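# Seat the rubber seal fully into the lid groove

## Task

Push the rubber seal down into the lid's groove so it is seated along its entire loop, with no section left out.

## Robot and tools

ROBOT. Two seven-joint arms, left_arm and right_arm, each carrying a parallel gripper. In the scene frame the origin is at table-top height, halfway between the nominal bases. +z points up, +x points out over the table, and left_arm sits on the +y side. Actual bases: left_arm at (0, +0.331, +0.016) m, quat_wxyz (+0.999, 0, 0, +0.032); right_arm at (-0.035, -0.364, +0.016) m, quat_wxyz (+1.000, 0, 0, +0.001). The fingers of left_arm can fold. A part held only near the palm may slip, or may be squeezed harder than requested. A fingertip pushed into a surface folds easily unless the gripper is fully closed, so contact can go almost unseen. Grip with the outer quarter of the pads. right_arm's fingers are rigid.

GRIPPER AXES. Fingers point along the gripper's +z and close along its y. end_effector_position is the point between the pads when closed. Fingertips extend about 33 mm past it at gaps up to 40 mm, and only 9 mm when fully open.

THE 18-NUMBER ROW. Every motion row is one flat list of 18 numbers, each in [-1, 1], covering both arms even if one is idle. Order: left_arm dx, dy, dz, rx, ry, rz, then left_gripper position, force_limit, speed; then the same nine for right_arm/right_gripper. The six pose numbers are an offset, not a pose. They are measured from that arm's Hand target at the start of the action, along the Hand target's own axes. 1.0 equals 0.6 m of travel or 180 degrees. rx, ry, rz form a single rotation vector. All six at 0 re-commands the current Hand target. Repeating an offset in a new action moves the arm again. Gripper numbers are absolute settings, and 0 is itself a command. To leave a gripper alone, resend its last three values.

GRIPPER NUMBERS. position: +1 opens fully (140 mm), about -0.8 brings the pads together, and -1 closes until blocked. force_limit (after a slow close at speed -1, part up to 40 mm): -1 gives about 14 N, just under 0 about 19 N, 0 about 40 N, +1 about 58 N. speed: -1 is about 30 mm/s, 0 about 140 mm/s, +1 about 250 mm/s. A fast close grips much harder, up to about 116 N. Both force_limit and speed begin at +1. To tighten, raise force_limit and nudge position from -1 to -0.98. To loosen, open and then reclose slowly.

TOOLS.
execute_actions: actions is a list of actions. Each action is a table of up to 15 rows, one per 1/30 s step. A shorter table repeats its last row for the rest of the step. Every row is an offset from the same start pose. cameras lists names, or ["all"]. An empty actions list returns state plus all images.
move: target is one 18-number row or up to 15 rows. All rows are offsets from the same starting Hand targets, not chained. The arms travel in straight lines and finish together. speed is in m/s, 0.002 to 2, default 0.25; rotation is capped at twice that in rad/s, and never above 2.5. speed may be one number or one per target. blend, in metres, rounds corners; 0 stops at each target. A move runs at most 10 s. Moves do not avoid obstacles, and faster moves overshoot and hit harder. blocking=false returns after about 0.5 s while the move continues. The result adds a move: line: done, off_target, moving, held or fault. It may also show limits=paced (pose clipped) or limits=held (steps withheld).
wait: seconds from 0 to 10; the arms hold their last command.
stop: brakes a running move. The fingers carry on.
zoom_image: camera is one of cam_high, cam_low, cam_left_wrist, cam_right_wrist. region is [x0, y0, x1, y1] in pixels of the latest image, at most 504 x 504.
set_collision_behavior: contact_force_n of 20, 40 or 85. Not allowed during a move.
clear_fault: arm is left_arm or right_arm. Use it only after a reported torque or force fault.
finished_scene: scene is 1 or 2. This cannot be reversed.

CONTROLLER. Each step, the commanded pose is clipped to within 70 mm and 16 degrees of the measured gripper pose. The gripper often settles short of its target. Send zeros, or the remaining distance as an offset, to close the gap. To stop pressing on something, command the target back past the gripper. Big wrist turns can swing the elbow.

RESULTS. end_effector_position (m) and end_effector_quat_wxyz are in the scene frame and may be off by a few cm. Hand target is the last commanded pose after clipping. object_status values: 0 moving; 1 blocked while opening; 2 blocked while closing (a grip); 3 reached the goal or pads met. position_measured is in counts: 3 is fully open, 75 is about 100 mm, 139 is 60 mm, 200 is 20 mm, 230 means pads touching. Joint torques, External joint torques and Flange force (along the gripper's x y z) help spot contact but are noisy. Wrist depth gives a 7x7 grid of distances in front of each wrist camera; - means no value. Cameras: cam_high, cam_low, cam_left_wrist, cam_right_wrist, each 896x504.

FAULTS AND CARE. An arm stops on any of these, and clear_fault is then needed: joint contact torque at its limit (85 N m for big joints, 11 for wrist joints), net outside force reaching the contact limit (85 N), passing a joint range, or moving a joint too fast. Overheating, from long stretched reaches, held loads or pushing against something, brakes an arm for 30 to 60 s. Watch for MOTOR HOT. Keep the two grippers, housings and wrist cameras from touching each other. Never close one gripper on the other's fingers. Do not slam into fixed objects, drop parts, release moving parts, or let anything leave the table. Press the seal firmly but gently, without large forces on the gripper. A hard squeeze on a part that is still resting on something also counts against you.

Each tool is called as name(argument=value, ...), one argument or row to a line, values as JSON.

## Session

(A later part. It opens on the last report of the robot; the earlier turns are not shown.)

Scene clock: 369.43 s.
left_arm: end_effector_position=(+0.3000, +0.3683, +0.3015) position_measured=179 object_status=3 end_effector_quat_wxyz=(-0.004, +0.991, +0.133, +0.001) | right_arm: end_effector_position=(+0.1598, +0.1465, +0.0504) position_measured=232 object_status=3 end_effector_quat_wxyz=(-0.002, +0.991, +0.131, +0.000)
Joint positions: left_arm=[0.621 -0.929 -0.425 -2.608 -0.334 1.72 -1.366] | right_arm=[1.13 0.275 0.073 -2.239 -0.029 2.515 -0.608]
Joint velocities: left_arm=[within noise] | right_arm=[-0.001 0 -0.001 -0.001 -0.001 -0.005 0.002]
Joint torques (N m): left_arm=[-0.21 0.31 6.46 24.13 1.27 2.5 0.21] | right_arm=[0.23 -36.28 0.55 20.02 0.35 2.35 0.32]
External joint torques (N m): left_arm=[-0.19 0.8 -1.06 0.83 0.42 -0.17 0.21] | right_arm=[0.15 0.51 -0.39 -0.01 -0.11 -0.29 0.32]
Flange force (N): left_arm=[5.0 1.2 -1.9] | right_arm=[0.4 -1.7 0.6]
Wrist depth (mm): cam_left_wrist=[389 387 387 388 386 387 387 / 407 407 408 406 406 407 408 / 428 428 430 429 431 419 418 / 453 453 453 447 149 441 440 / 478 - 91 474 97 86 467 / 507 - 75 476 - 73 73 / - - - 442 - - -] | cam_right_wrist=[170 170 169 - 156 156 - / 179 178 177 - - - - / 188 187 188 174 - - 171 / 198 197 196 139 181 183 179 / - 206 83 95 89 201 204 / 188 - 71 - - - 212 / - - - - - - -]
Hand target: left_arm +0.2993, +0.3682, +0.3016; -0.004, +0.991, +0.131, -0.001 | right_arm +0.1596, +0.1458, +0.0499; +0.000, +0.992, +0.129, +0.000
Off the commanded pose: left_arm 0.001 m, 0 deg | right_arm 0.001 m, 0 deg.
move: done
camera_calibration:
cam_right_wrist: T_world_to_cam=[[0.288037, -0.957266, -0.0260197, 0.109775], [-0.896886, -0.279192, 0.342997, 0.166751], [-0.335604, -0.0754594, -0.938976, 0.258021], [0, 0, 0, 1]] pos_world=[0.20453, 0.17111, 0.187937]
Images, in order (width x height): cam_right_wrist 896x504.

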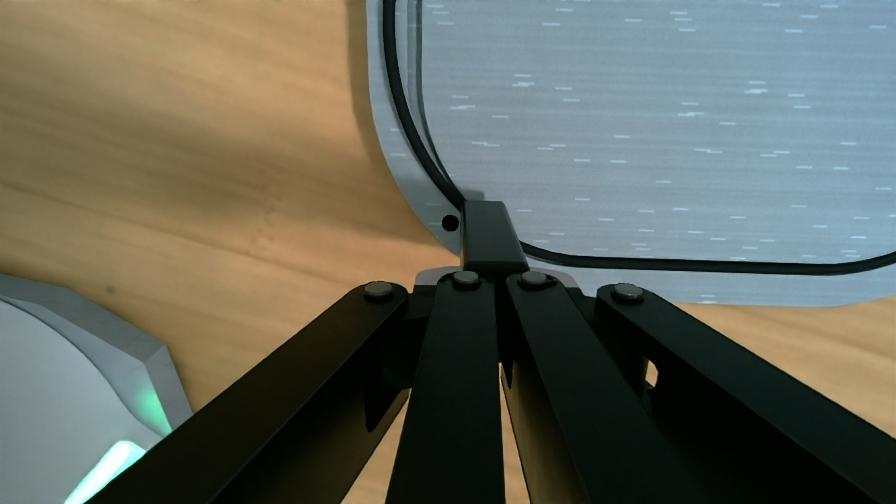

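move(
  target=[
    [0,0,0,0,0,0,-0.4,-0.05,-1,0,0,0.0125,0,0,0,-1,-0.05,-0.3],
    [0,0,0,0,0,0,-0.4,-0.05,-1,0.007,0.007,0.0167,0,0,0,-1,-0.05,-0.3],
    [0,0,0,0,0,0,-0.4,-0.05,-1,0.007,0.007,0,0,0,0,-1,-0.05,-0.3],
    [0,0,0,0,0,0,-0.4,-0.05,-1,0.0258,-0.0238,0,0,0,0,-1,-0.05,-0.3],
    [0,0,0,0,0,0,-0.4,-0.05,-1,0.0258,-0.0238,0.0125,0,0,0,-1,-0.05,-0.3],
    [0,0,0,0,0,0,-0.4,-0.05,-1,0.0317,-0.0155,0.0167,0,0,0,-1,-0.05,-0.3],
    [0,0,0,0,0,0,-0.4,-0.05,-1,0.0317,-0.0155,0,0,0,0,-1,-0.05,-0.3],
  ],
  speed=[0.04,0.03,0.1,0.1,0.04,0.03,0.1],
  blend=[0,0,0.002,0.002,0,0,0],
  cameras=["cam_right_wrist"],
)

zoom_image(
  camera="cam_right_wrist",
  region=[304, 50, 604, 300],
)

Scene clock: 382.03 s.
left_arm: end_effector_position=(+0.3000, +0.3683, +0.3015) position_measured=179 object_status=3 end_effector_quat_wxyz=(-0.004, +0.991, +0.133, +0.001) | right_arm: end_effector_position=(+0.1747, +0.1608, +0.0496) position_measured=232 object_status=3 end_effector_quat_wxyz=(-0.001, +0.992, +0.126, +0.000)
Joint positions: left_arm=[0.621 -0.929 -0.425 -2.608 -0.334 1.72 -1.366] | right_arm=[1.125 0.321 0.064 -2.168 -0.032 2.489 -0.612]
Joint velocities: left_arm=[within noise] | right_arm=[0.001 0 0.001 0 -0.001 -0.005 -0.003]
Joint torques (N m): left_arm=[-0.22 0.34 6.49 24.15 1.27 2.49 0.19] | right_arm=[-0.69 -39.1 0.9 19.8 0.53 2.42 -0.31]
External joint torques (N m): left_arm=[-0.21 0.81 -1.02 0.94 0.41 -0.15 0.19] | right_arm=[-0.75 -0.53 -0.09 -0.57 0.06 -0.21 -0.31]
Flange force (N): left_arm=[5.3 1.3 -2.2] | right_arm=[-0.6 3.6 -1.6]
Wrist depth (mm): cam_left_wrist=[388 387 387 387 387 387 388 / 408 406 408 408 407 405 406 / 430 428 429 428 428 418 417 / 453 454 451 449 148 438 438 / 480 - 91 477 97 86 465 / 505 - 75 471 - 73 73 / - - - 441 - - -] | cam_right_wrist=[170 169 169 157 - - 155 / 178 177 176 - 166 - 161 / 187 186 187 171 - - 170 / 197 196 195 139 178 - - / 205 206 83 94 89 83 191 / 190 - 71 - - - 211 / - - - - - - -]
Hand target: left_arm +0.2993, +0.3682, +0.3016; -0.004, +0.991, +0.131, -0.001 | right_arm +0.1756, +0.1597, +0.0499; +0.000, +0.992, +0.129, +0.000
Off the commanded pose: left_arm 0.001 m, 0 deg | right_arm 0.002 m, 0 deg.
move: done
camera_calibration:
cam_right_wrist: T_world_to_cam=[[0.279898, -0.959729, -0.0240344, 0.120928], [-0.899665, -0.270954, 0.342326, 0.183675], [-0.335052, -0.0741935, -0.939274, 0.263075], [0, 0, 0, 1]] pos_world=[0.219543, 0.185344, 0.187129]
Images, in order (width x height): cam_right_wrist 896x504.

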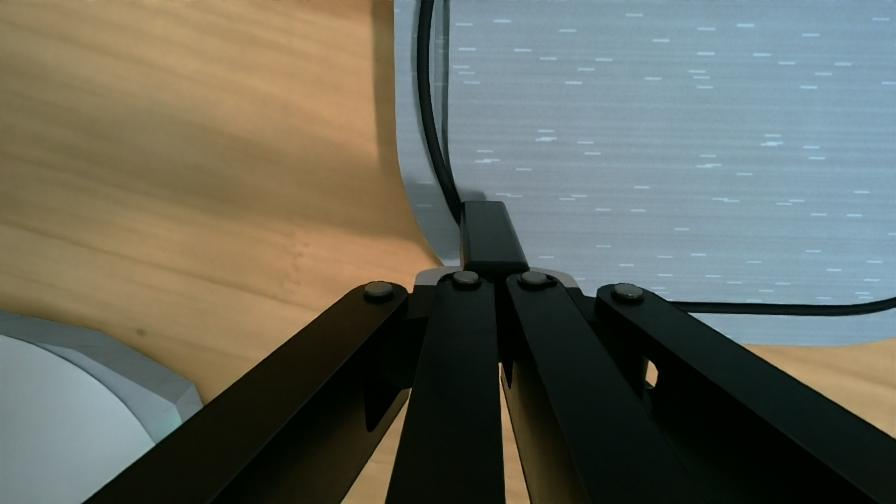

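Scaled by 1.680.

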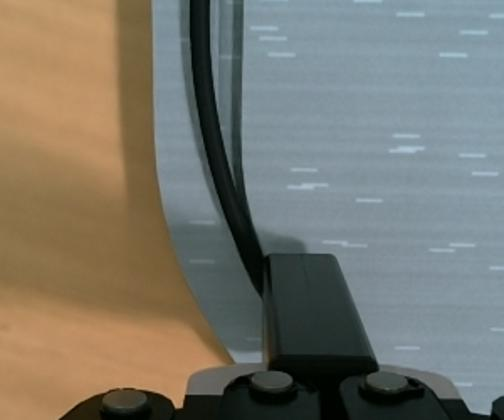

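move(
  target=[
    [0,0,0,0,0,0,-0.4,-0.05,-1,0.0183,-0.0225,0,0,0,0,-1,-0.05,-0.3],
    [0,0,0,0,0,0,-0.4,-0.05,-1,0.0183,-0.0225,0.0125,0,0,0,-1,-0.05,-0.3],
    [0,0,0,0,0,0,-0.4,-0.05,-1,0.0208,-0.0133,0.0167,0,0,0,-1,-0.05,-0.3],
    [0,0,0,0,0,0,-0.4,-0.05,-1,0.0208,-0.0133,0,0,0,0,-1,-0.05,-0.3],
    [0,0,0,0,0,0,-0.4,-0.05,-1,0.0425,-0.0325,0,0,0,0,-1,-0.05,-0.3],
    [0,0,0,0,0,0,-0.4,-0.05,-1,0.0425,-0.0325,0.0125,0,0,0,-1,-0.05,-0.3],
    [0,0,0,0,0,0,-0.4,-0.05,-1,0.0442,-0.0233,0.0167,0,0,0,-1,-0.05,-0.3],
    [0,0,0,0,0,0,-0.4,-0.05,-1,0.0442,-0.0233,0,0,0,0,-1,-0.05,-0.3],
  ],
  speed=[0.1,0.04,0.03,0.1,0.1,0.04,0.03,0.1],
  blend=[0.002,0,0,0.002,0.002,0,0,0],
  cameras=["cam_right_wrist"],
)

zoom_image(
  camera="cam_right_wrist",
  region=[304, 0, 604, 300],
)

Scene clock: 394.53 s.
left_arm: end_effector_position=(+0.3000, +0.3683, +0.3015) position_measured=179 object_status=3 end_effector_quat_wxyz=(-0.004, +0.991, +0.133, +0.001) | right_arm: end_effector_position=(+0.1966, +0.1813, +0.0496) position_measured=232 object_status=3 end_effector_quat_wxyz=(-0.001, +0.992, +0.126, +0.000)
Joint positions: left_arm=[0.621 -0.929 -0.425 -2.608 -0.334 1.72 -1.366] | right_arm=[1.109 0.386 0.059 -2.063 -0.033 2.45 -0.633]
Joint velocities: left_arm=[within noise] | right_arm=[0.001 0 0.001 -0.001 0 -0.005 0]
Joint torques (N m): left_arm=[-0.21 0.36 6.48 24.11 1.26 2.49 0.19] | right_arm=[-0.73 -41.57 0.96 20.35 0.55 2.29 -0.38]
External joint torques (N m): left_arm=[-0.19 0.8 -0.99 0.88 0.41 -0.16 0.19] | right_arm=[-0.79 -0.54 -0.16 -0.53 0.05 -0.35 -0.38]
Flange force (N): left_arm=[5.1 1.2 -2.1] | right_arm=[-0.4 3.5 -1.8]
Wrist depth (mm): cam_left_wrist=[392 388 389 389 386 387 387 / 406 406 408 408 406 406 405 / 430 428 428 428 429 419 416 / 453 457 453 447 149 441 442 / 481 - 91 473 97 86 467 / 506 - 75 475 - 73 73 / - - - 440 - - -] | cam_right_wrist=[170 169 169 165 - - 155 / 178 177 176 172 163 - - / 187 186 187 183 - - - / 197 196 195 139 180 - 183 / 208 207 83 94 89 84 187 / 200 - 71 - - - - / - - - - - - -]
Hand target: left_arm +0.2993, +0.3682, +0.3016; -0.004, +0.991, +0.131, -0.001 | right_arm +0.1977, +0.1800, +0.0499; +0.000, +0.992, +0.129, +0.000
Off the commanded pose: left_arm 0.001 m, 0 deg | right_arm 0.002 m, 0 deg.
move: done
camera_calibration:
cam_right_wrist: T_world_to_cam=[[0.279252, -0.959906, -0.0244568, 0.134524], [-0.899683, -0.270463, 0.342667, 0.20881], [-0.335543, -0.0736872, -0.939139, 0.271945], [0, 0, 0, 1]] pos_world=[0.241546, 0.205645, 0.187131]
Images, in order (width x height): cam_right_wrist 896x504.

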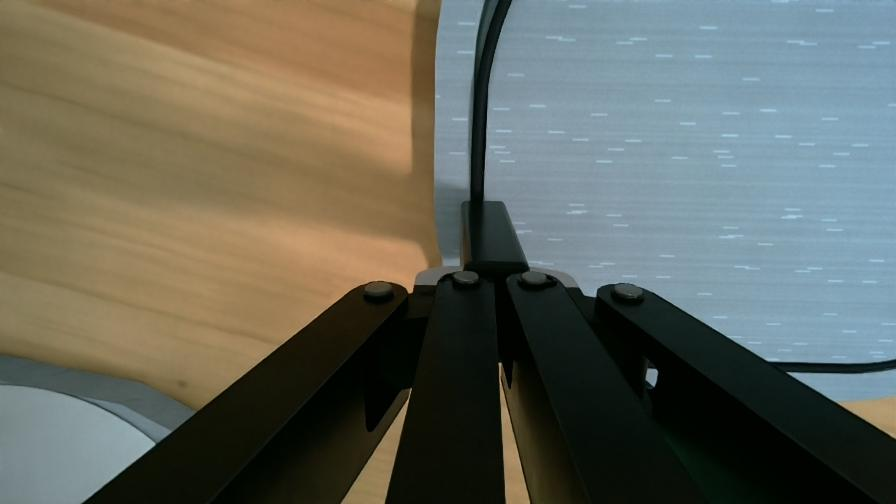

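Scaled by 1.680.

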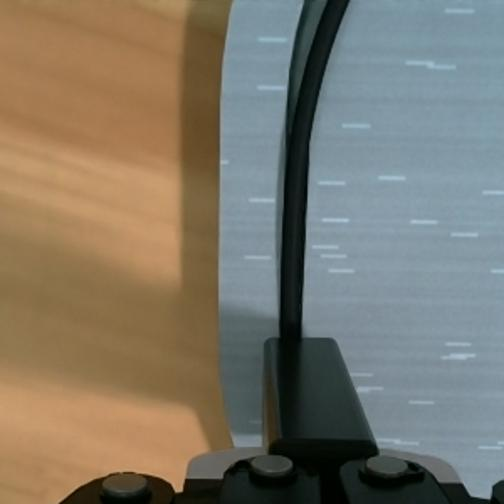

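move(
  target=[
    [0,0,0,0,0,0,-0.4,-0.05,-1,0.0262,-0.0017,0,0,0,0,-1,-0.05,-0.3],
    [0,0,0,0,0,0,-0.4,-0.05,-1,0.0262,-0.0017,0.0125,0,0,0,-1,-0.05,-0.3],
    [0,0,0,0,0,0,-0.4,-0.05,-1,0.0272,-0.0083,0.0167,0,0,0,-1,-0.05,-0.3],
    [0,0,0,0,0,0,-0.4,-0.05,-1,0.0272,-0.0083,0,0,0,0,-1,-0.05,-0.3],
    [0,0,0,0,0,0,-0.4,-0.05,-1,0.053,-0.0017,0,0,0,0,-1,-0.05,-0.3],
    [0,0,0,0,0,0,-0.4,-0.05,-1,0.053,-0.0017,0.0125,0,0,0,-1,-0.05,-0.3],
    [0,0,0,0,0,0,-0.4,-0.05,-1,0.054,-0.0097,0.0167,0,0,0,-1,-0.05,-0.3],
    [0,0,0,0,0,0,-0.4,-0.05,-1,0.054,-0.0097,0,0,0,0,-1,-0.05,-0.3],
  ],
  speed=[0.1,0.04,0.03,0.1,0.1,0.04,0.03,0.1],
  blend=[0.002,0,0,0.002,0.002,0,0,0],
  cameras=["cam_right_wrist"],
)

zoom_image(
  camera="cam_right_wrist",
  region=[384, 0, 684, 300],
)

Scene clock: 404.73 s.
left_arm: end_effector_position=(+0.3000, +0.3683, +0.3015) position_measured=179 object_status=3 end_effector_quat_wxyz=(-0.004, +0.991, +0.133, +0.001) | right_arm: end_effector_position=(+0.2285, +0.1937, +0.0492) position_measured=232 object_status=3 end_effector_quat_wxyz=(-0.001, +0.992, +0.125, +0.000)
Joint positions: left_arm=[0.621 -0.929 -0.425 -2.608 -0.334 1.72 -1.366] | right_arm=[1.073 0.447 0.057 -1.964 -0.035 2.411 -0.669]
Joint velocities: left_arm=[within noise] | right_arm=[0.001 0.001 0.001 0 0 -0.005 0]
Joint torques (N m): left_arm=[-0.16 0.3 6.48 24.12 1.26 2.49 0.19] | right_arm=[-0.25 -43.78 1.57 21.11 0.57 2.47 -0.28]
External joint torques (N m): left_arm=[-0.14 0.81 -1.05 0.76 0.41 -0.18 0.19] | right_arm=[-0.16 -0.69 0.45 -0.13 0.05 -0.15 -0.28]
Flange force (N): left_arm=[5.0 1.2 -1.8] | right_arm=[-0.9 1.9 -1.6]
Wrist depth (mm): cam_left_wrist=[389 389 387 387 386 385 386 / 409 408 406 407 406 407 406 / 428 429 428 429 424 419 419 / 453 454 451 449 149 438 438 / 480 - 91 476 97 86 465 / 505 - 75 476 - 73 73 / - - - 441 - - -] | cam_right_wrist=[169 168 168 166 - - - / 177 177 176 173 165 162 162 / 186 186 187 181 - - - / 197 196 195 139 - 177 175 / 207 206 83 94 89 - 189 / 219 - 71 - - - - / - - - - - - -]
Hand target: left_arm +0.2993, +0.3682, +0.3016; -0.004, +0.991, +0.131, -0.001 | right_arm +0.2275, +0.1939, +0.0499; +0.000, +0.992, +0.129, +0.000
Off the commanded pose: left_arm 0.001 m, 0 deg | right_arm 0.001 m, 1 deg.
move: done
camera_calibration:
cam_right_wrist: T_world_to_cam=[[0.276491, -0.960717, -0.0239954, 0.138333], [-0.900337, -0.267684, 0.34313, 0.240622], [-0.336074, -0.0732685, -0.938981, 0.283154], [0, 0, 0, 1]] pos_world=[0.273554, 0.218056, 0.186631]
Images, in order (width x height): cam_right_wrist 896x504.

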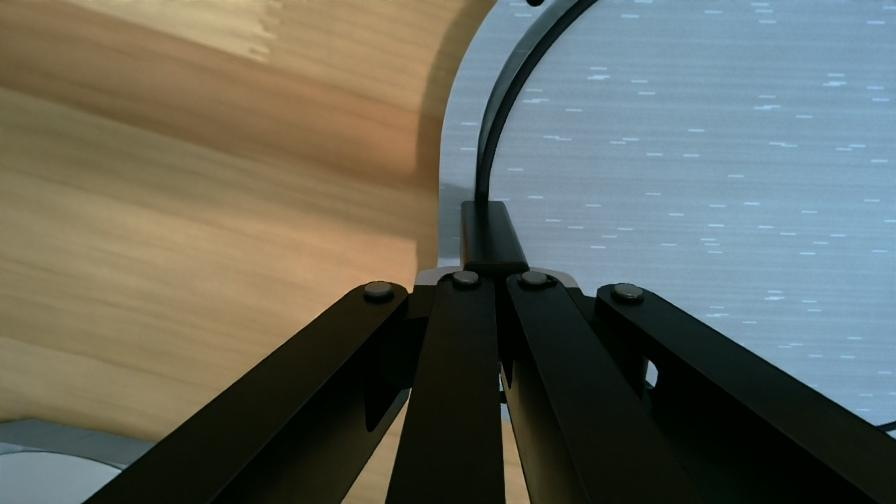

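Scaled by 1.680.

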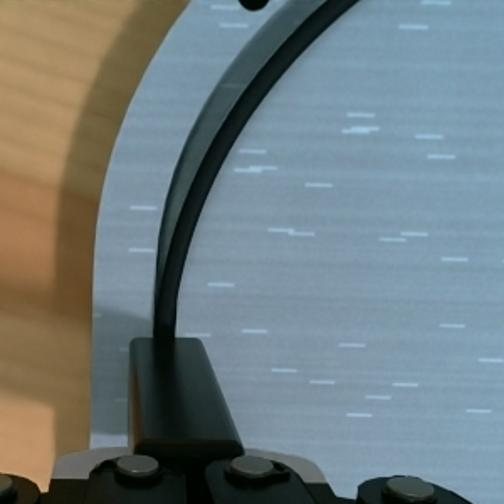

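move(
  target=[
    [0,0,0,0,0,0,-0.4,-0.05,-1,0.029,0.005,0,0,0,0,-1,-0.05,-0.3],
    [0,0,0,0,0,0,-0.4,-0.05,-1,0.029,0.005,0.0125,0,0,0,-1,-0.05,-0.3],
    [0,0,0,0,0,0,-0.4,-0.05,-1,0.030,-0.0058,0.0167,0,0,0,-1,-0.05,-0.3],
    [0,0,0,0,0,0,-0.4,-0.05,-1,0.030,-0.0058,0,0,0,0,-1,-0.05,-0.3],
    [0,0,0,0,0,0,-0.4,-0.05,-1,0.045,0.0117,0,0,0,0,-1,-0.05,-0.3],
    [0,0,0,0,0,0,-0.4,-0.05,-1,0.045,0.0117,0.0125,0,0,0,-1,-0.05,-0.3],
    [0,0,0,0,0,0,-0.4,-0.05,-1,0.0492,-0.0017,0.0167,0,0,0,-1,-0.05,-0.3],
    [0,0,0,0,0,0,-0.4,-0.05,-1,0.0492,-0.0017,0,0,0,0,-1,-0.05,-0.3],
  ],
  speed=[0.1,0.04,0.03,0.1,0.1,0.04,0.03,0.1],
  blend=[0.002,0,0,0.002,0.002,0,0,0],
  cameras=["cam_right_wrist"],
)

zoom_image(
  camera="cam_right_wrist",
  region=[384, 0, 684, 300],
)

Scene clock: 418.27 s.
left_arm: end_effector_position=(+0.3000, +0.3683, +0.3015) position_measured=179 object_status=3 end_effector_quat_wxyz=(-0.004, +0.991, +0.133, +0.001) | right_arm: end_effector_position=(+0.2572, +0.2020, +0.0492) position_measured=232 object_status=3 end_effector_quat_wxyz=(-0.001, +0.992, +0.126, +0.000)
Joint positions: left_arm=[0.621 -0.929 -0.425 -2.608 -0.334 1.72 -1.366] | right_arm=[1.039 0.498 0.058 -1.879 -0.038 2.376 -0.705]
Joint velocities: left_arm=[within noise] | right_arm=[0 -0.001 -0.001 0 0 -0.005 0.001]
Joint torques (N m): left_arm=[-0.21 0.27 6.45 24.12 1.25 2.48 0.23] | right_arm=[0.04 -45.55 1.71 21.48 0.61 2.43 -0.11]
External joint torques (N m): left_arm=[-0.2 0.69 -1.02 0.92 0.4 -0.16 0.23] | right_arm=[0.01 -0.46 0.34 -0.28 0.06 -0.21 -0.11]
Flange force (N): left_arm=[4.8 1.2 -2.1] | right_arm=[-1.3 1.6 -1.2]
Wrist depth (mm): cam_left_wrist=[387 387 387 389 388 386 388 / 405 407 406 408 407 408 407 / 431 429 427 428 425 417 422 / 451 454 454 448 148 431 442 / 482 - 91 474 97 86 151 / 502 - 75 465 - 73 73 / - - - 438 - - -] | cam_right_wrist=[169 169 168 168 159 156 155 / 178 177 176 174 - 163 163 / 187 186 187 176 - - 171 / 197 196 195 139 - - - / 207 207 83 94 89 186 - / 219 - 71 - - - - / - - - - - - -]
Hand target: left_arm +0.2993, +0.3682, +0.3016; -0.004, +0.991, +0.131, -0.001 | right_arm +0.2558, +0.2024, +0.0499; +0.000, +0.992, +0.129, +0.000
Off the commanded pose: left_arm 0.001 m, 0 deg | right_arm 0.002 m, 0 deg.
move: done
camera_calibration:
cam_right_wrist: T_world_to_cam=[[0.278676, -0.960091, -0.0237651, 0.137742], [-0.89982, -0.26967, 0.342932, 0.268971], [-0.335655, -0.0741826, -0.93906, 0.29348], [0, 0, 0, 1]] pos_world=[0.302148, 0.22655, 0.18663]
Images, in order (width x height): cam_right_wrist 896x504.

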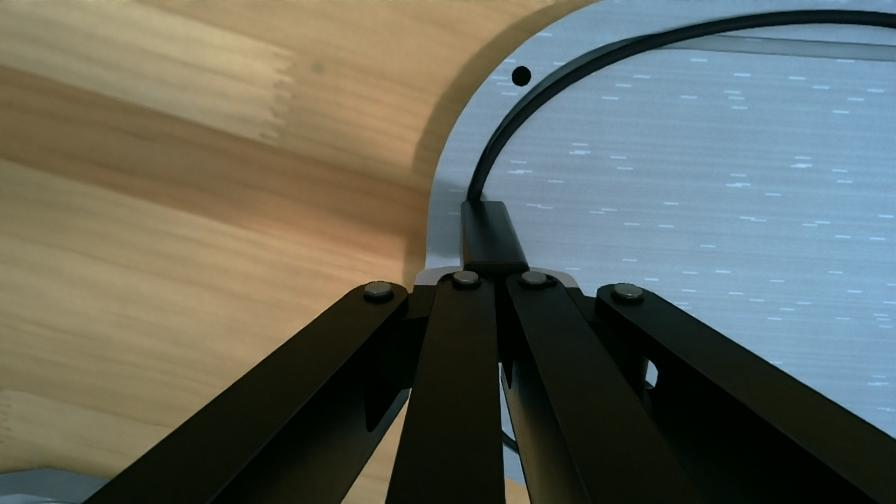

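Scaled by 1.680.

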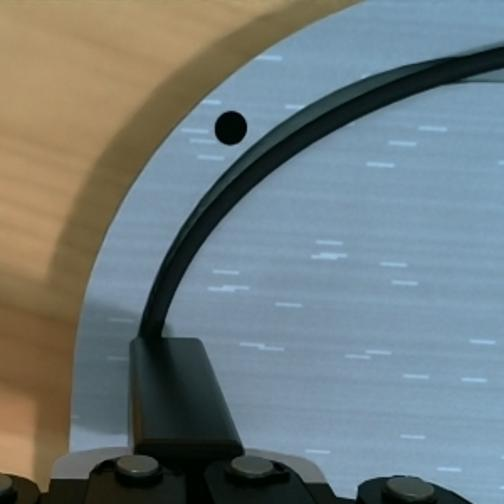

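move(
  target=[
    [0,0,0,0,0,0,-0.4,-0.05,-1,0.0258,0.0008,0,0,0,0,-1,-0.05,-0.3],
    [0,0,0,0,0,0,-0.4,-0.05,-1,0.0258,0.0008,0.0125,0,0,0,-1,-0.05,-0.3],
    [0,0,0,0,0,0,-0.4,-0.05,-1,0.0292,-0.0075,0.0167,0,0,0,-1,-0.05,-0.3],
    [0,0,0,0,0,0,-0.4,-0.05,-1,0.0292,-0.0075,0,0,0,0,-1,-0.05,-0.3],
    [0,0,0,0,0,0,-0.4,-0.05,-1,0.05,0.013,0,0,0,0,-1,-0.05,-0.3],
    [0,0,0,0,0,0,-0.4,-0.05,-1,0.05,0.013,0.0125,0,0,0,-1,-0.05,-0.3],
    [0,0,0,0,0,0,-0.4,-0.05,-1,0.0555,0.005,0.0167,0,0,0,-1,-0.05,-0.3],
    [0,0,0,0,0,0,-0.4,-0.05,-1,0.0555,0.005,0,0,0,0,-1,-0.05,-0.3],
  ],
  speed=[0.1,0.04,0.03,0.1,0.1,0.04,0.03,0.1],
  blend=[0.002,0,0,0.002,0.002,0,0,0],
  cameras=["cam_right_wrist"],
)

zoom_image(
  camera="cam_right_wrist",
  region=[384, 0, 684, 300],
)

Scene clock: 431.87 s.
left_arm: end_effector_position=(+0.3000, +0.3683, +0.3015) position_measured=179 object_status=3 end_effector_quat_wxyz=(-0.004, +0.991, +0.133, +0.001) | right_arm: end_effector_position=(+0.2894, +0.2080, +0.0491) position_measured=232 object_status=3 end_effector_quat_wxyz=(-0.001, +0.992, +0.124, +0.000)
Joint positions: left_arm=[0.621 -0.929 -0.425 -2.608 -0.334 1.72 -1.366] | right_arm=[1.002 0.552 0.057 -1.787 -0.039 2.339 -0.741]
Joint velocities: left_arm=[within noise] | right_arm=[0 -0.001 0.001 0 0.001 -0.005 -0.002]
Joint torques (N m): left_arm=[-0.2 0.36 6.51 24.11 1.26 2.5 0.22] | right_arm=[-0.25 -47.46 1.84 21.85 0.62 2.35 -0.28]
External joint torques (N m): left_arm=[-0.22 0.83 -1.02 0.87 0.4 -0.15 0.22] | right_arm=[-0.29 -0.69 0.34 -0.21 0.05 -0.27 -0.28]
Flange force (N): left_arm=[5.2 1.2 -2.0] | right_arm=[-1.1 2.2 -1.7]
Wrist depth (mm): cam_left_wrist=[388 388 389 386 387 387 386 / 407 409 408 407 404 405 406 / 428 430 429 428 423 418 403 / 451 456 454 447 149 163 142 / 483 - 91 477 97 86 142 / 501 - 75 467 - 73 73 / - - - 442 - - -] | cam_right_wrist=[169 169 168 168 167 166 166 / 178 177 176 175 166 170 170 / 187 186 187 182 - - - / 197 196 195 126 - - - / 208 207 83 94 89 - - / 220 - 71 - - - - / - - - - - - -]
Hand target: left_arm +0.2993, +0.3682, +0.3016; -0.004, +0.991, +0.131, -0.001 | right_arm +0.2888, +0.2081, +0.0499; +0.000, +0.992, +0.129, +0.000
Off the commanded pose: left_arm 0.001 m, 0 deg | right_arm 0.001 m, 1 deg.
move: done
camera_calibration:
cam_right_wrist: T_world_to_cam=[[0.27573, -0.960934, -0.0240493, 0.13555], [-0.900533, -0.266987, 0.343159, 0.299181], [-0.336174, -0.0729621, -0.938969, 0.30463], [0, 0, 0, 1]] pos_world=[0.334456, 0.232359, 0.186632]
Images, in order (width x height): cam_right_wrist 896x504.

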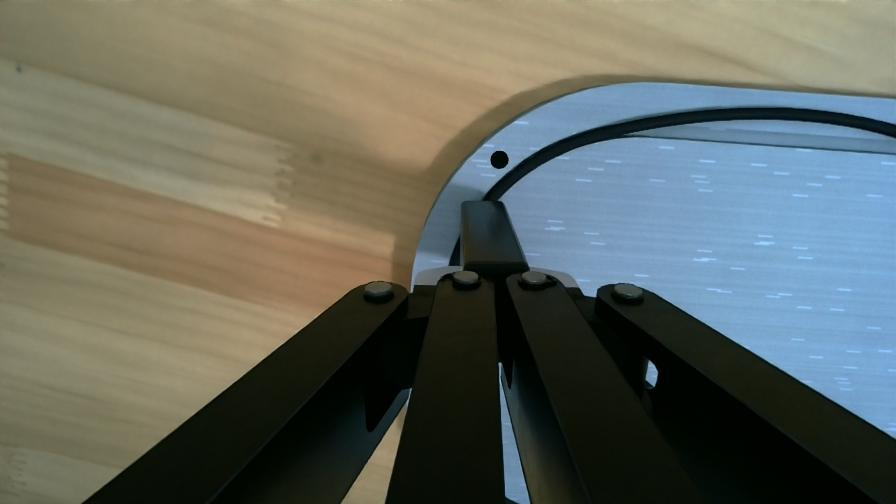

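Scaled by 1.680.

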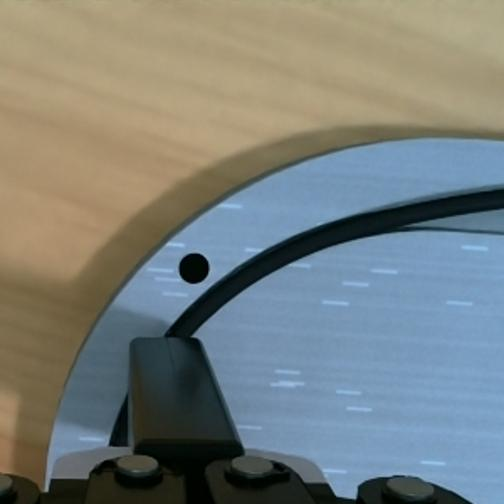

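move(
  target=[
    [0,0,0,0,0,0,-0.4,-0.05,-1,0.0217,0.0105,0,0,0,0,-1,-0.05,-0.3],
    [0,0,0,0,0,0,-0.4,-0.05,-1,0.0217,0.0105,0.0125,0,0,0,-1,-0.05,-0.3],
    [0,0,0,0,0,0,-0.4,-0.05,-1,0.0247,0.0077,0.0172,0,0,0,-1,-0.05,-0.3],
    [0,0,0,0,0,0,-0.4,-0.05,-1,0.0247,0.0077,0,0,0,0,-1,-0.05,-0.3],
    [0,0,0,0,0,0,-0.4,-0.05,-1,0.037,0.028,0,0,0,0,-1,-0.05,-0.3],
    [0,0,0,0,0,0,-0.4,-0.05,-1,0.037,0.028,0.0125,0,0,0,-1,-0.05,-0.3],
    [0,0,0,0,0,0,-0.4,-0.05,-1,0.04,0.0255,0.0172,0,0,0,-1,-0.05,-0.3],
    [0,0,0,0,0,0,-0.4,-0.05,-1,0.04,0.0255,0,0,0,0,-1,-0.05,-0.3],
  ],
  speed=[0.1,0.04,0.03,0.1,0.1,0.04,0.03,0.1],
  blend=[0.002,0,0,0.002,0.002,0,0,0],
  cameras=["cam_right_wrist"],
)

zoom_image(
  camera="cam_right_wrist",
  region=[384, 50, 784, 300],
)

Scene clock: 445.73 s.
left_arm: end_effector_position=(+0.3000, +0.3683, +0.3015) position_measured=179 object_status=3 end_effector_quat_wxyz=(-0.004, +0.991, +0.133, +0.001) | right_arm: end_effector_position=(+0.3159, +0.1998, +0.0491) position_measured=232 object_status=3 end_effector_quat_wxyz=(-0.001, +0.992, +0.125, +0.000)
Joint positions: left_arm=[0.621 -0.929 -0.425 -2.608 -0.334 1.72 -1.366] | right_arm=[0.963 0.569 0.055 -1.757 -0.04 2.326 -0.784]
Joint velocities: left_arm=[within noise] | right_arm=[0 0 -0.002 0 -0.002 -0.004 -0.003]
Joint torques (N m): left_arm=[-0.22 0.35 6.47 24.12 1.26 2.49 0.21] | right_arm=[-0.25 -48.06 1.79 22.05 0.63 2.43 -0.33]
External joint torques (N m): left_arm=[-0.21 0.76 -1 0.92 0.41 -0.16 0.21] | right_arm=[-0.12 -0.81 0.41 -0.12 0.06 -0.19 -0.33]
Flange force (N): left_arm=[5.0 1.2 -2.2] | right_arm=[-1.4 2.1 -1.7]
Wrist depth (mm): cam_left_wrist=[391 389 386 386 386 386 387 / 408 406 409 407 408 406 402 / 429 429 428 428 421 396 139 / 454 453 451 448 149 255 140 / 480 - 91 479 97 86 142 / 503 - 75 477 - 73 73 / - - - 441 - - -] | cam_right_wrist=[170 169 169 168 167 166 166 / 177 177 176 176 175 174 174 / 187 186 187 182 171 177 179 / 196 196 195 139 - - 176 / 208 206 83 94 89 186 190 / 219 - 71 - - - 199 / - - - - - - -]
Hand target: left_arm +0.2993, +0.3682, +0.3016; -0.004, +0.991, +0.131, -0.001 | right_arm +0.3159, +0.1994, +0.0499; +0.000, +0.992, +0.129, +0.000
Off the commanded pose: left_arm 0.001 m, 0 deg | right_arm 0.001 m, 0 deg.
move: done
camera_calibration:
cam_right_wrist: T_world_to_cam=[[0.27725, -0.960503, -0.0238174, 0.1197], [-0.900297, -0.268369, 0.342701, 0.32107], [-0.335557, -0.0735709, -0.939143, 0.312849], [0, 0, 0, 1]] pos_world=[0.36085, 0.224154, 0.18663]
Images, in order (width x height): cam_right_wrist 896x504.

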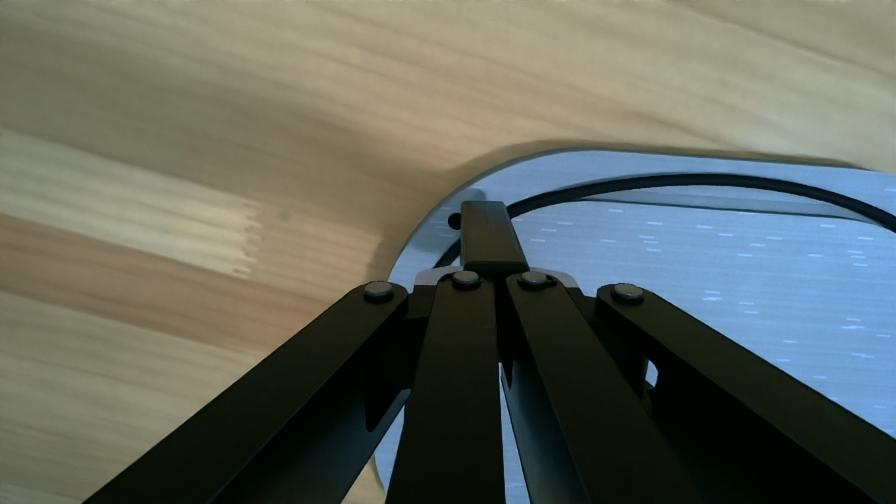

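Scaled by 1.260.

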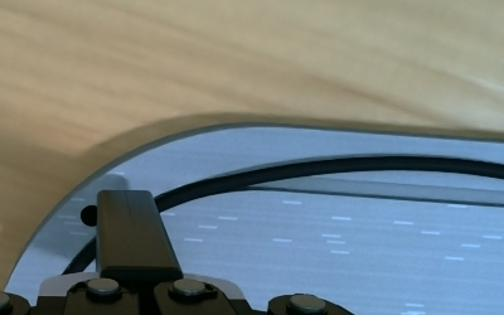

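move(
  target=[
    [0,0,0,0,0,0,-0.4,-0.05,-1,0.0142,0.0283,0,0,0,0,-1,-0.05,-0.3],
    [0,0,0,0,0,0,-0.4,-0.05,-1,0.0142,0.0283,0.0172,0,0,0,-1,-0.05,-0.3],
    [0,0,0,0,0,0,-0.4,-0.05,-1,0.0142,0.0283,0,0,0,0,-1,-0.05,-0.3],
    [0,0,0,0,0,0,-0.4,-0.05,-1,0.0235,0.05,0,0,0,0,-1,-0.05,-0.3],
    [0,0,0,0,0,0,-0.4,-0.05,-1,0.0235,0.05,0.0125,0,0,0,-1,-0.05,-0.3],
    [0,0,0,0,0,0,-0.4,-0.05,-1,0.018,0.05,0.0167,0,0,0,-1,-0.05,-0.3],
    [0,0,0,0,0,0,-0.4,-0.05,-1,0.018,0.05,0,0,0,0,-1,-0.05,-0.3],
  ],
  speed=[0.1,0.04,0.1,0.1,0.04,0.03,0.1],
  blend=[0.002,0,0.002,0.002,0,0,0],
  cameras=["cam_right_wrist"],
)

zoom_image(
  camera="cam_right_wrist",
  region=[384, 50, 784, 300],
)

Scene clock: 457.40 s.
left_arm: end_effector_position=(+0.3000, +0.3683, +0.3015) position_measured=179 object_status=3 end_effector_quat_wxyz=(-0.004, +0.991, +0.133, +0.001) | right_arm: end_effector_position=(+0.3349, +0.1735, +0.0496) position_measured=232 object_status=3 end_effector_quat_wxyz=(-0.001, +0.992, +0.125, +0.000)
Joint positions: left_arm=[0.621 -0.929 -0.425 -2.608 -0.334 1.72 -1.366] | right_arm=[0.914 0.537 0.058 -1.811 -0.04 2.349 -0.829]
Joint velocities: left_arm=[within noise] | right_arm=[0 0.001 0 0.001 0 -0.004 0]
Joint torques (N m): left_arm=[-0.17 0.35 6.47 24.14 1.26 2.5 0.2] | right_arm=[-0.25 -46.96 1.87 21.48 0.62 2.39 -0.32]
External joint torques (N m): left_arm=[-0.17 0.68 -1.01 1.01 0.4 -0.14 0.2] | right_arm=[-0.41 -0.63 0.29 -0.54 0.05 -0.25 -0.32]
Flange force (N): left_arm=[5.0 1.3 -2.3] | right_arm=[-2.2 3.2 -1.5]
Wrist depth (mm): cam_left_wrist=[387 387 387 386 387 385 386 / 407 408 409 408 407 406 406 / 428 430 427 427 424 383 237 / 455 454 454 447 148 439 211 / 482 - 91 473 97 86 455 / 504 - 75 476 - 73 73 / - - - 440 - - -] | cam_right_wrist=[169 169 169 168 167 167 166 / 178 178 177 176 175 174 174 / 187 187 187 182 180 181 183 / 197 196 194 126 180 182 181 / 208 207 83 94 89 83 185 / 220 - 71 - - - 197 / - - - - - - -]
Hand target: left_arm +0.2993, +0.3682, +0.3016; -0.004, +0.991, +0.131, -0.001 | right_arm +0.3340, +0.1732, +0.0499; +0.000, +0.992, +0.129, +0.000
Off the commanded pose: left_arm 0.001 m, 0 deg | right_arm 0.001 m, 1 deg.
move: done
camera_calibration:
cam_right_wrist: T_world_to_cam=[[0.276909, -0.960588, -0.0243269, 0.0894509], [-0.900616, -0.26828, 0.341931, 0.331102], [-0.334981, -0.0727746, -0.93941, 0.317398], [0, 0, 0, 1]] pos_world=[0.379748, 0.197852, 0.187129]
Images, in order (width x height): cam_right_wrist 896x504.

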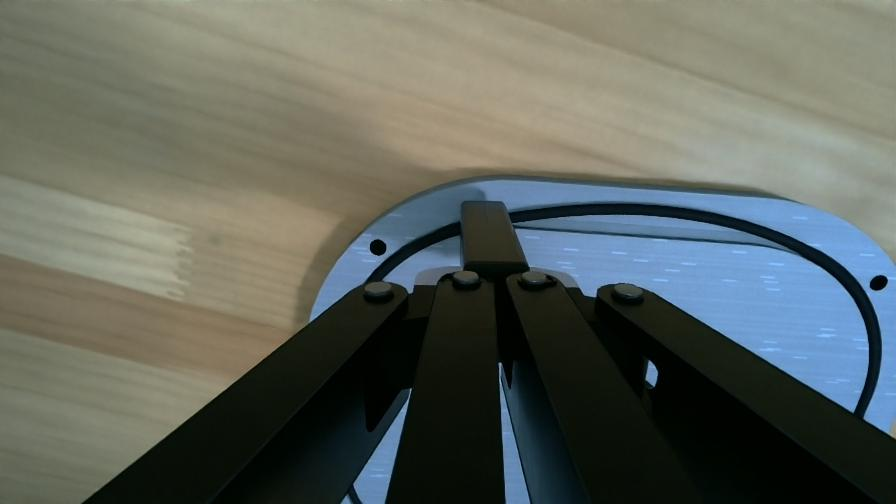

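Scaled by 1.260.

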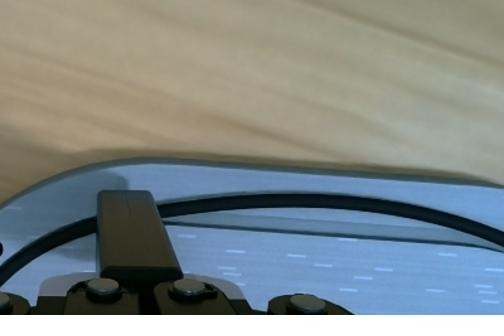

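move(
  target=[
    [0,0,0,0,0,0,-0.4,-0.05,-1,0.0108,0.025,0,0,0,0,-1,-0.05,-0.3],
    [0,0,0,0,0,0,-0.4,-0.05,-1,0.0108,0.025,0.0125,0,0,0,-1,-0.05,-0.3],
    [0,0,0,0,0,0,-0.4,-0.05,-1,-0.001,0.025,0.0167,0,0,0,-1,-0.05,-0.3],
    [0,0,0,0,0,0,-0.4,-0.05,-1,-0.001,0.025,0,0,0,0,-1,-0.05,-0.3],
  ],
  speed=[0.1,0.04,0.03,0.1],
  blend=[0.002,0,0,0],
  cameras=["cam_right_wrist"],
)

zoom_image(
  camera="cam_right_wrist",
  region=[384, 100, 784, 300],
)

Scene clock: 468.10 s.
left_arm: end_effector_position=(+0.3000, +0.3683, +0.3015) position_measured=179 object_status=3 end_effector_quat_wxyz=(-0.004, +0.991, +0.133, +0.001) | right_arm: end_effector_position=(+0.3389, +0.1584, +0.0496) position_measured=232 object_status=3 end_effector_quat_wxyz=(-0.001, +0.992, +0.126, +0.000)
Joint positions: left_arm=[0.621 -0.929 -0.425 -2.608 -0.334 1.72 -1.366] | right_arm=[0.892 0.511 0.06 -1.856 -0.041 2.367 -0.849]
Joint velocities: left_arm=[within noise] | right_arm=[0 0 -0.001 0 0 -0.003 0]
Joint torques (N m): left_arm=[-0.19 0.26 6.46 24.13 1.26 2.48 0.21] | right_arm=[-0.03 -46.27 1.83 21 0.62 2.41 -0.08]
External joint torques (N m): left_arm=[-0.19 0.68 -1.01 0.93 0.41 -0.17 0.21] | right_arm=[-0.08 -1.01 0.37 -0.71 0.06 -0.21 -0.08]
Flange force (N): left_arm=[4.7 1.2 -2.2] | right_arm=[-4.0 3.6 -2.1]
Wrist depth (mm): cam_left_wrist=[388 387 387 385 386 386 388 / 408 408 406 404 406 407 407 / 428 430 430 430 422 403 294 / 454 453 452 448 149 440 224 / 480 - 91 475 97 86 462 / 505 - 75 476 - 73 73 / - - - 441 - - -] | cam_right_wrist=[170 169 169 168 167 167 166 / 178 178 177 176 175 174 174 / 187 186 185 181 180 181 183 / 197 196 191 125 180 - 188 / 208 207 83 95 89 - 190 / 220 - 71 - - - 203 / - - - - - - -]
Hand target: left_arm +0.2993, +0.3682, +0.3016; -0.004, +0.991, +0.131, -0.001 | right_arm +0.3372, +0.1585, +0.0499; +0.000, +0.992, +0.129, +0.000
Off the commanded pose: left_arm 0.001 m, 0 deg | right_arm 0.002 m, 0 deg.
move: done
camera_calibration:
cam_right_wrist: T_world_to_cam=[[0.279726, -0.959777, -0.0241232, 0.0726886], [-0.899904, -0.270866, 0.341767, 0.330812], [-0.334554, -0.0738926, -0.939475, 0.317662], [0, 0, 0, 1]] pos_world=[0.383641, 0.182844, 0.187128]
Images, in order (width x height): cam_right_wrist 896x504.

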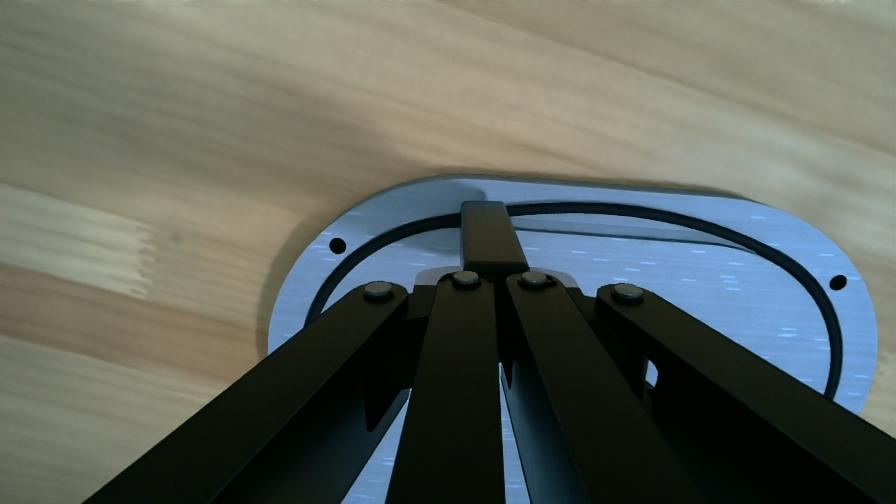

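Scaled by 1.260.

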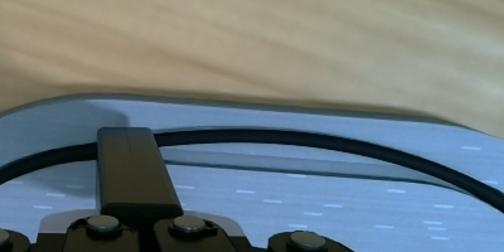

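move(
  target=[
    [0,0,0,0,0,0,-0.4,-0.05,-1,0.01,0.01,0,0,0,0,-1,-0.05,-0.3],
    [0,0,0,0,0,0,-0.4,-0.05,-1,0.01,0.01,0.0125,0,0,0,-1,-0.05,-0.3],
    [0,0,0,0,0,0,-0.4,-0.05,-1,-0.0042,0.01,0.0167,0,0,0,-1,-0.05,-0.3],
    [0,0,0,0,0,0,-0.4,-0.05,-1,-0.0042,0.01,0,0,0,0,-1,-0.05,-0.3],
    [0,0,0,0,0,0,-0.4,-0.05,-1,0.0133,0.03,0,0,0,0,-1,-0.05,-0.3],
    [0,0,0,0,0,0,-0.4,-0.05,-1,0.0133,0.03,0.0125,0,0,0,-1,-0.05,-0.3],
    [0,0,0,0,0,0,-0.4,-0.05,-1,-0.0042,0.03,0.0167,0,0,0,-1,-0.05,-0.3],
    [0,0,0,0,0,0,-0.4,-0.05,-1,-0.0042,0.03,0,0,0,0,-1,-0.05,-0.3],
  ],
  speed=[0.1,0.04,0.03,0.1,0.1,0.04,0.03,0.1],
  blend=[0.002,0,0,0.002,0.002,0,0,0],
  cameras=["cam_right_wrist"],
)

zoom_image(
  camera="cam_right_wrist",
  region=[384, 100, 784, 300],
)

Scene clock: 477.77 s.
left_arm: end_effector_position=(+0.3000, +0.3683, +0.3015) position_measured=179 object_status=3 end_effector_quat_wxyz=(-0.004, +0.991, +0.133, +0.001) | right_arm: end_effector_position=(+0.3413, +0.1403, +0.0496) position_measured=232 object_status=3 end_effector_quat_wxyz=(-0.001, +0.992, +0.128, +0.001)
Joint positions: left_arm=[0.621 -0.929 -0.425 -2.608 -0.334 1.72 -1.366] | right_arm=[0.87 0.476 0.062 -1.914 -0.041 2.391 -0.871]
Joint velocities: left_arm=[within noise] | right_arm=[-0.001 -0.001 -0.001 0 0 -0.004 0]
Joint torques (N m): left_arm=[-0.2 0.32 6.47 24.09 1.27 2.49 0.21] | right_arm=[0.09 -45.06 1.65 20.77 0.61 2.36 0.03]
External joint torques (N m): left_arm=[-0.26 0.67 -1.06 0.98 0.4 -0.14 0.21] | right_arm=[0.03 -0.76 0.23 -0.82 0.07 -0.29 0.03]
Flange force (N): left_arm=[4.8 1.4 -2.2] | right_arm=[-3.9 3.0 -1.8]
Wrist depth (mm): cam_left_wrist=[389 386 387 386 388 389 387 / 409 406 406 408 406 406 407 / 430 429 429 430 423 415 305 / 455 453 454 444 149 442 257 / 482 - 91 471 97 86 466 / 506 - 75 476 - 73 73 / - - - 438 - - -] | cam_right_wrist=[170 169 169 168 167 167 166 / 178 177 176 176 175 174 174 / 187 186 182 180 181 181 183 / 196 196 181 120 181 176 190 / 208 205 82 93 89 - 198 / 220 - 71 - - - 212 / - - - - - - -]
Hand target: left_arm +0.2993, +0.3682, +0.3016; -0.004, +0.991, +0.131, -0.001 | right_arm +0.3394, +0.1405, +0.0499; +0.000, +0.992, +0.129, +0.000
Off the commanded pose: left_arm 0.001 m, 0 deg | right_arm 0.002 m, 0 deg.
move: done
camera_calibration:
cam_right_wrist: T_world_to_cam=[[0.282913, -0.958855, -0.0236276, 0.053413], [-0.899213, -0.273726, 0.341306, 0.328224], [-0.33373, -0.0753135, -0.939655, 0.317019], [0, 0, 0, 1]] pos_world=[0.385831, 0.164935, 0.187125]
Images, in order (width x height): cam_right_wrist 896x504.

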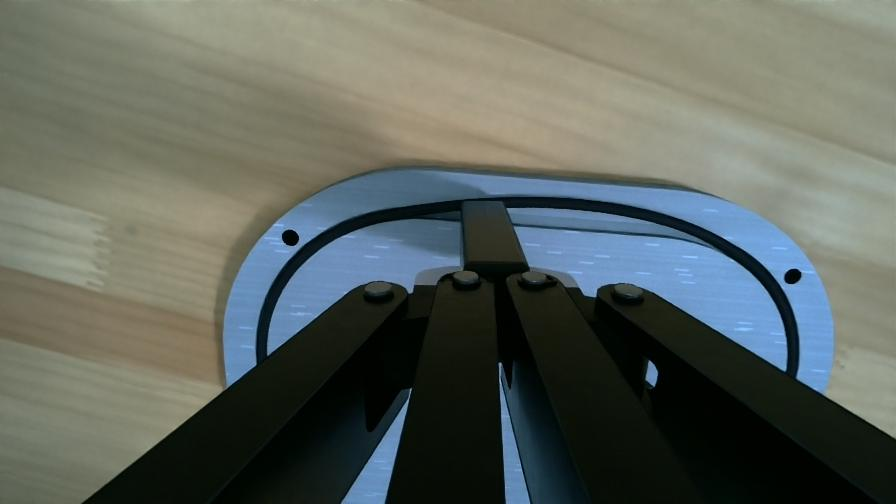

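Scaled by 1.260.

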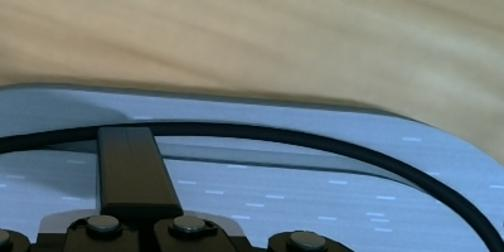

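move(
  target=[
    [0,0,0,0,0,0,-0.4,-0.05,-1,0.0167,-0.0267,0,0,0,0,-1,-0.05,-0.3],
    [0,0,0,0,0,0,-0.4,-0.05,-1,0.0167,-0.0267,0.0133,0,0,0,-1,-0.05,-0.3],
    [0,0,0,0,0,0,-0.4,-0.05,-1,-0.0075,-0.0267,0.0167,0,0,0,-1,-0.05,-0.3],
    [0,0,0,0,0,0,-0.4,-0.05,-1,-0.0075,-0.0267,0,0,0,0,-1,-0.05,-0.3],
    [0,0,0,0,0,0,-0.4,-0.05,-1,0.019,0,0,0,0,0,-1,-0.05,-0.3],
  ],
  speed=[0.1,0.04,0.02,0.1,0.1],
  blend=[0.002,0,0,0.002,0],
  cameras=["cam_right_wrist"],
)

zoom_image(
  camera="cam_right_wrist",
  region=[314, 130, 714, 330],
)

Scene clock: 490.40 s.
left_arm: end_effector_position=(+0.3000, +0.3683, +0.3015) position_measured=179 object_status=3 end_effector_quat_wxyz=(-0.004, +0.991, +0.133, +0.001) | right_arm: end_effector_position=(+0.3503, +0.1441, +0.0504) position_measured=232 object_status=3 end_effector_quat_wxyz=(-0.001, +0.992, +0.126, +0.001)
Joint positions: left_arm=[0.621 -0.929 -0.425 -2.608 -0.334 1.72 -1.366] | right_arm=[0.866 0.497 0.059 -1.877 -0.041 2.375 -0.874]
Joint velocities: left_arm=[within noise] | right_arm=[-0.002 0.001 0.002 0.002 0 -0.001 -0.006]
Joint torques (N m): left_arm=[-0.21 0.29 6.52 24.09 1.27 2.48 0.22] | right_arm=[-0.68 -44.71 1.64 21.73 0.62 2.43 -0.26]
External joint torques (N m): left_arm=[-0.25 0.72 -1.02 0.85 0.41 -0.17 0.22] | right_arm=[-0.55 0.33 0.37 -0.03 0.06 -0.22 -0.27]
Flange force (N): left_arm=[4.7 1.2 -2.0] | right_arm=[1.4 0.2 0.1]
Wrist depth (mm): cam_left_wrist=[389 387 387 386 386 386 387 / 406 406 406 405 408 406 406 / 430 428 429 425 423 417 277 / 457 454 453 449 149 440 439 / 478 - 91 474 97 86 464 / 505 - 75 475 - 73 73 / - - - 441 - - -] | cam_right_wrist=[170 170 170 169 168 168 167 / 178 178 177 176 176 175 175 / 187 187 186 183 183 184 184 / 198 197 185 127 116 182 193 / 208 208 82 94 89 - 201 / 220 - 71 - - - 213 / - - - - - - -]
Hand target: left_arm +0.2993, +0.3682, +0.3016; -0.004, +0.991, +0.131, -0.001 | right_arm +0.3504, +0.1434, +0.0499; +0.000, +0.992, +0.129, +0.000
Off the commanded pose: left_arm 0.001 m, 0 deg | right_arm 0.001 m, 0 deg.
move: done
camera_calibration:
cam_right_wrist: T_world_to_cam=[[0.278369, -0.960194, -0.0232166, 0.0562656], [-0.900687, -0.26936, 0.340893, 0.337056], [-0.333577, -0.073983, -0.939815, 0.320826], [0, 0, 0, 1]] pos_world=[0.394939, 0.168551, 0.187923]
Images, in order (width x height): cam_right_wrist 896x504.

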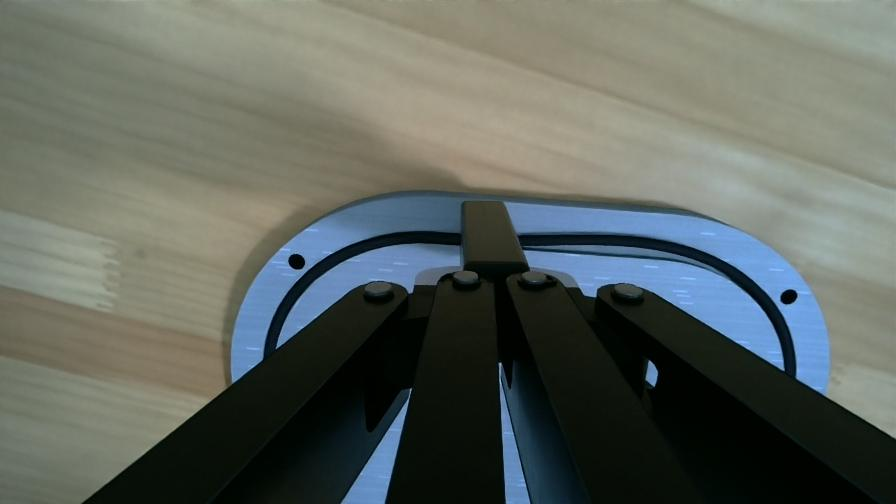

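Scaled by 1.260.

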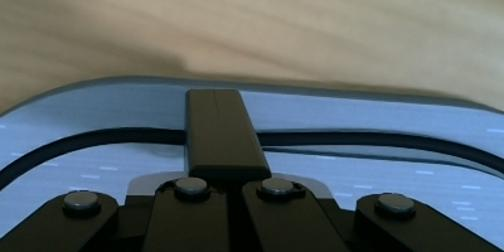

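move(
  target=[
    [0,0,0,0,0,0,-0.4,-0.05,-1,-0.0017,0,0.0133,0,0,0,-1,-0.05,-0.3],
    [0,0,0,0,0,0,-0.4,-0.05,-1,-0.0192,0,0.0167,0,0,0,-1,-0.05,-0.3],
    [0,0,0,0,0,0,-0.4,-0.05,-1,-0.0192,0,0,0,0,0,-1,-0.05,-0.3],
    [0,0,0,0,0,0,-0.4,-0.05,-1,0,0.0333,0,0,0,0,-1,-0.05,-0.3],
    [0,0,0,0,0,0,-0.4,-0.05,-1,0,0.0333,0.0133,0,0,0,-1,-0.05,-0.3],
    [0,0,0,0,0,0,-0.4,-0.05,-1,-0.0208,0.0333,0.0167,0,0,0,-1,-0.05,-0.3],
    [0,0,0,0,0,0,-0.4,-0.05,-1,-0.0208,0.0333,0,0,0,0,-1,-0.05,-0.3],
    [0,0,0,0,0,0,-0.4,-0.05,-1,0,0.0667,0,0,0,0,-1,-0.05,-0.3],
  ],
  speed=[0.04,0.02,0.1,0.1,0.04,0.02,0.1,0.1],
  blend=[0,0,0.002,0.002,0,0,0.002,0],
  cameras=["cam_right_wrist"],
)

zoom_image(
  camera="cam_right_wrist",
  region=[314, 130, 714, 330],
)

Scene clock: 503.10 s.
left_arm: end_effector_position=(+0.3000, +0.3683, +0.3015) position_measured=179 object_status=3 end_effector_quat_wxyz=(-0.004, +0.991, +0.133, +0.001) | right_arm: end_effector_position=(+0.3607, +0.1056, +0.0495) position_measured=232 object_status=3 end_effector_quat_wxyz=(+0.000, +0.992, +0.125, +0.000)
Joint positions: left_arm=[0.621 -0.929 -0.425 -2.608 -0.334 1.72 -1.366] | right_arm=[0.807 0.439 0.064 -1.976 -0.041 2.415 -0.924]
Joint velocities: left_arm=[within noise] | right_arm=[-0.002 0.001 0.001 -0.002 0.001 -0.001 -0.006]
Joint torques (N m): left_arm=[-0.19 0.32 6.47 24.09 1.27 2.5 0.23] | right_arm=[-0.85 -43.73 1.7 20.52 0.59 2.42 -0.39]
External joint torques (N m): left_arm=[-0.13 0.81 -0.96 0.8 0.42 -0.16 0.23] | right_arm=[-0.67 -0.8 0.56 -0.75 0.05 -0.22 -0.39]
Flange force (N): left_arm=[5.0 0.9 -1.9] | right_arm=[-3.1 3.9 -2.0]
Wrist depth (mm): cam_left_wrist=[389 388 388 389 386 386 387 / 407 408 408 406 407 408 407 / 429 429 430 428 423 415 321 / 454 453 455 447 148 - 442 / 480 - 91 471 97 86 473 / 509 - 75 477 - 73 73 / - - - 440 - - -] | cam_right_wrist=[169 169 169 167 167 167 166 / 177 177 176 176 175 174 174 / 186 186 182 183 183 183 183 / 197 192 184 121 177 191 192 / 208 - 82 94 89 189 203 / 219 - 71 - - - 212 / - - - - - - -]
Hand target: left_arm +0.2993, +0.3682, +0.3016; -0.004, +0.991, +0.131, -0.001 | right_arm +0.3607, +0.1047, +0.0499; +0.000, +0.992, +0.129, +0.000
Off the commanded pose: left_arm 0.001 m, 0 deg | right_arm 0.001 m, 0 deg.
move: done
camera_calibration:
cam_right_wrist: T_world_to_cam=[[0.27766, -0.960404, -0.0230244, 0.0166357], [-0.900575, -0.268558, 0.341821, 0.336131], [-0.33447, -0.0741748, -0.939483, 0.320963], [0, 0, 0, 1]] pos_world=[0.405444, 0.130055, 0.187025]
Images, in order (width x height): cam_right_wrist 896x504.

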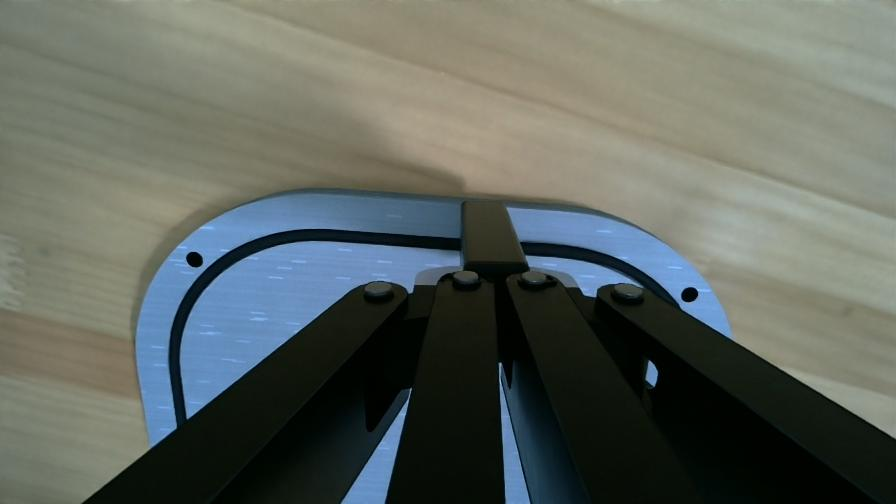

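Scaled by 1.260.

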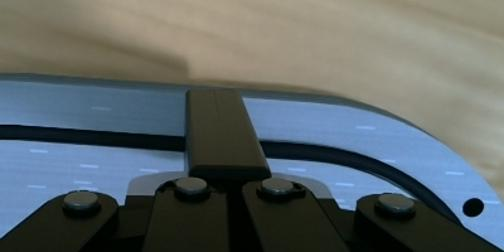

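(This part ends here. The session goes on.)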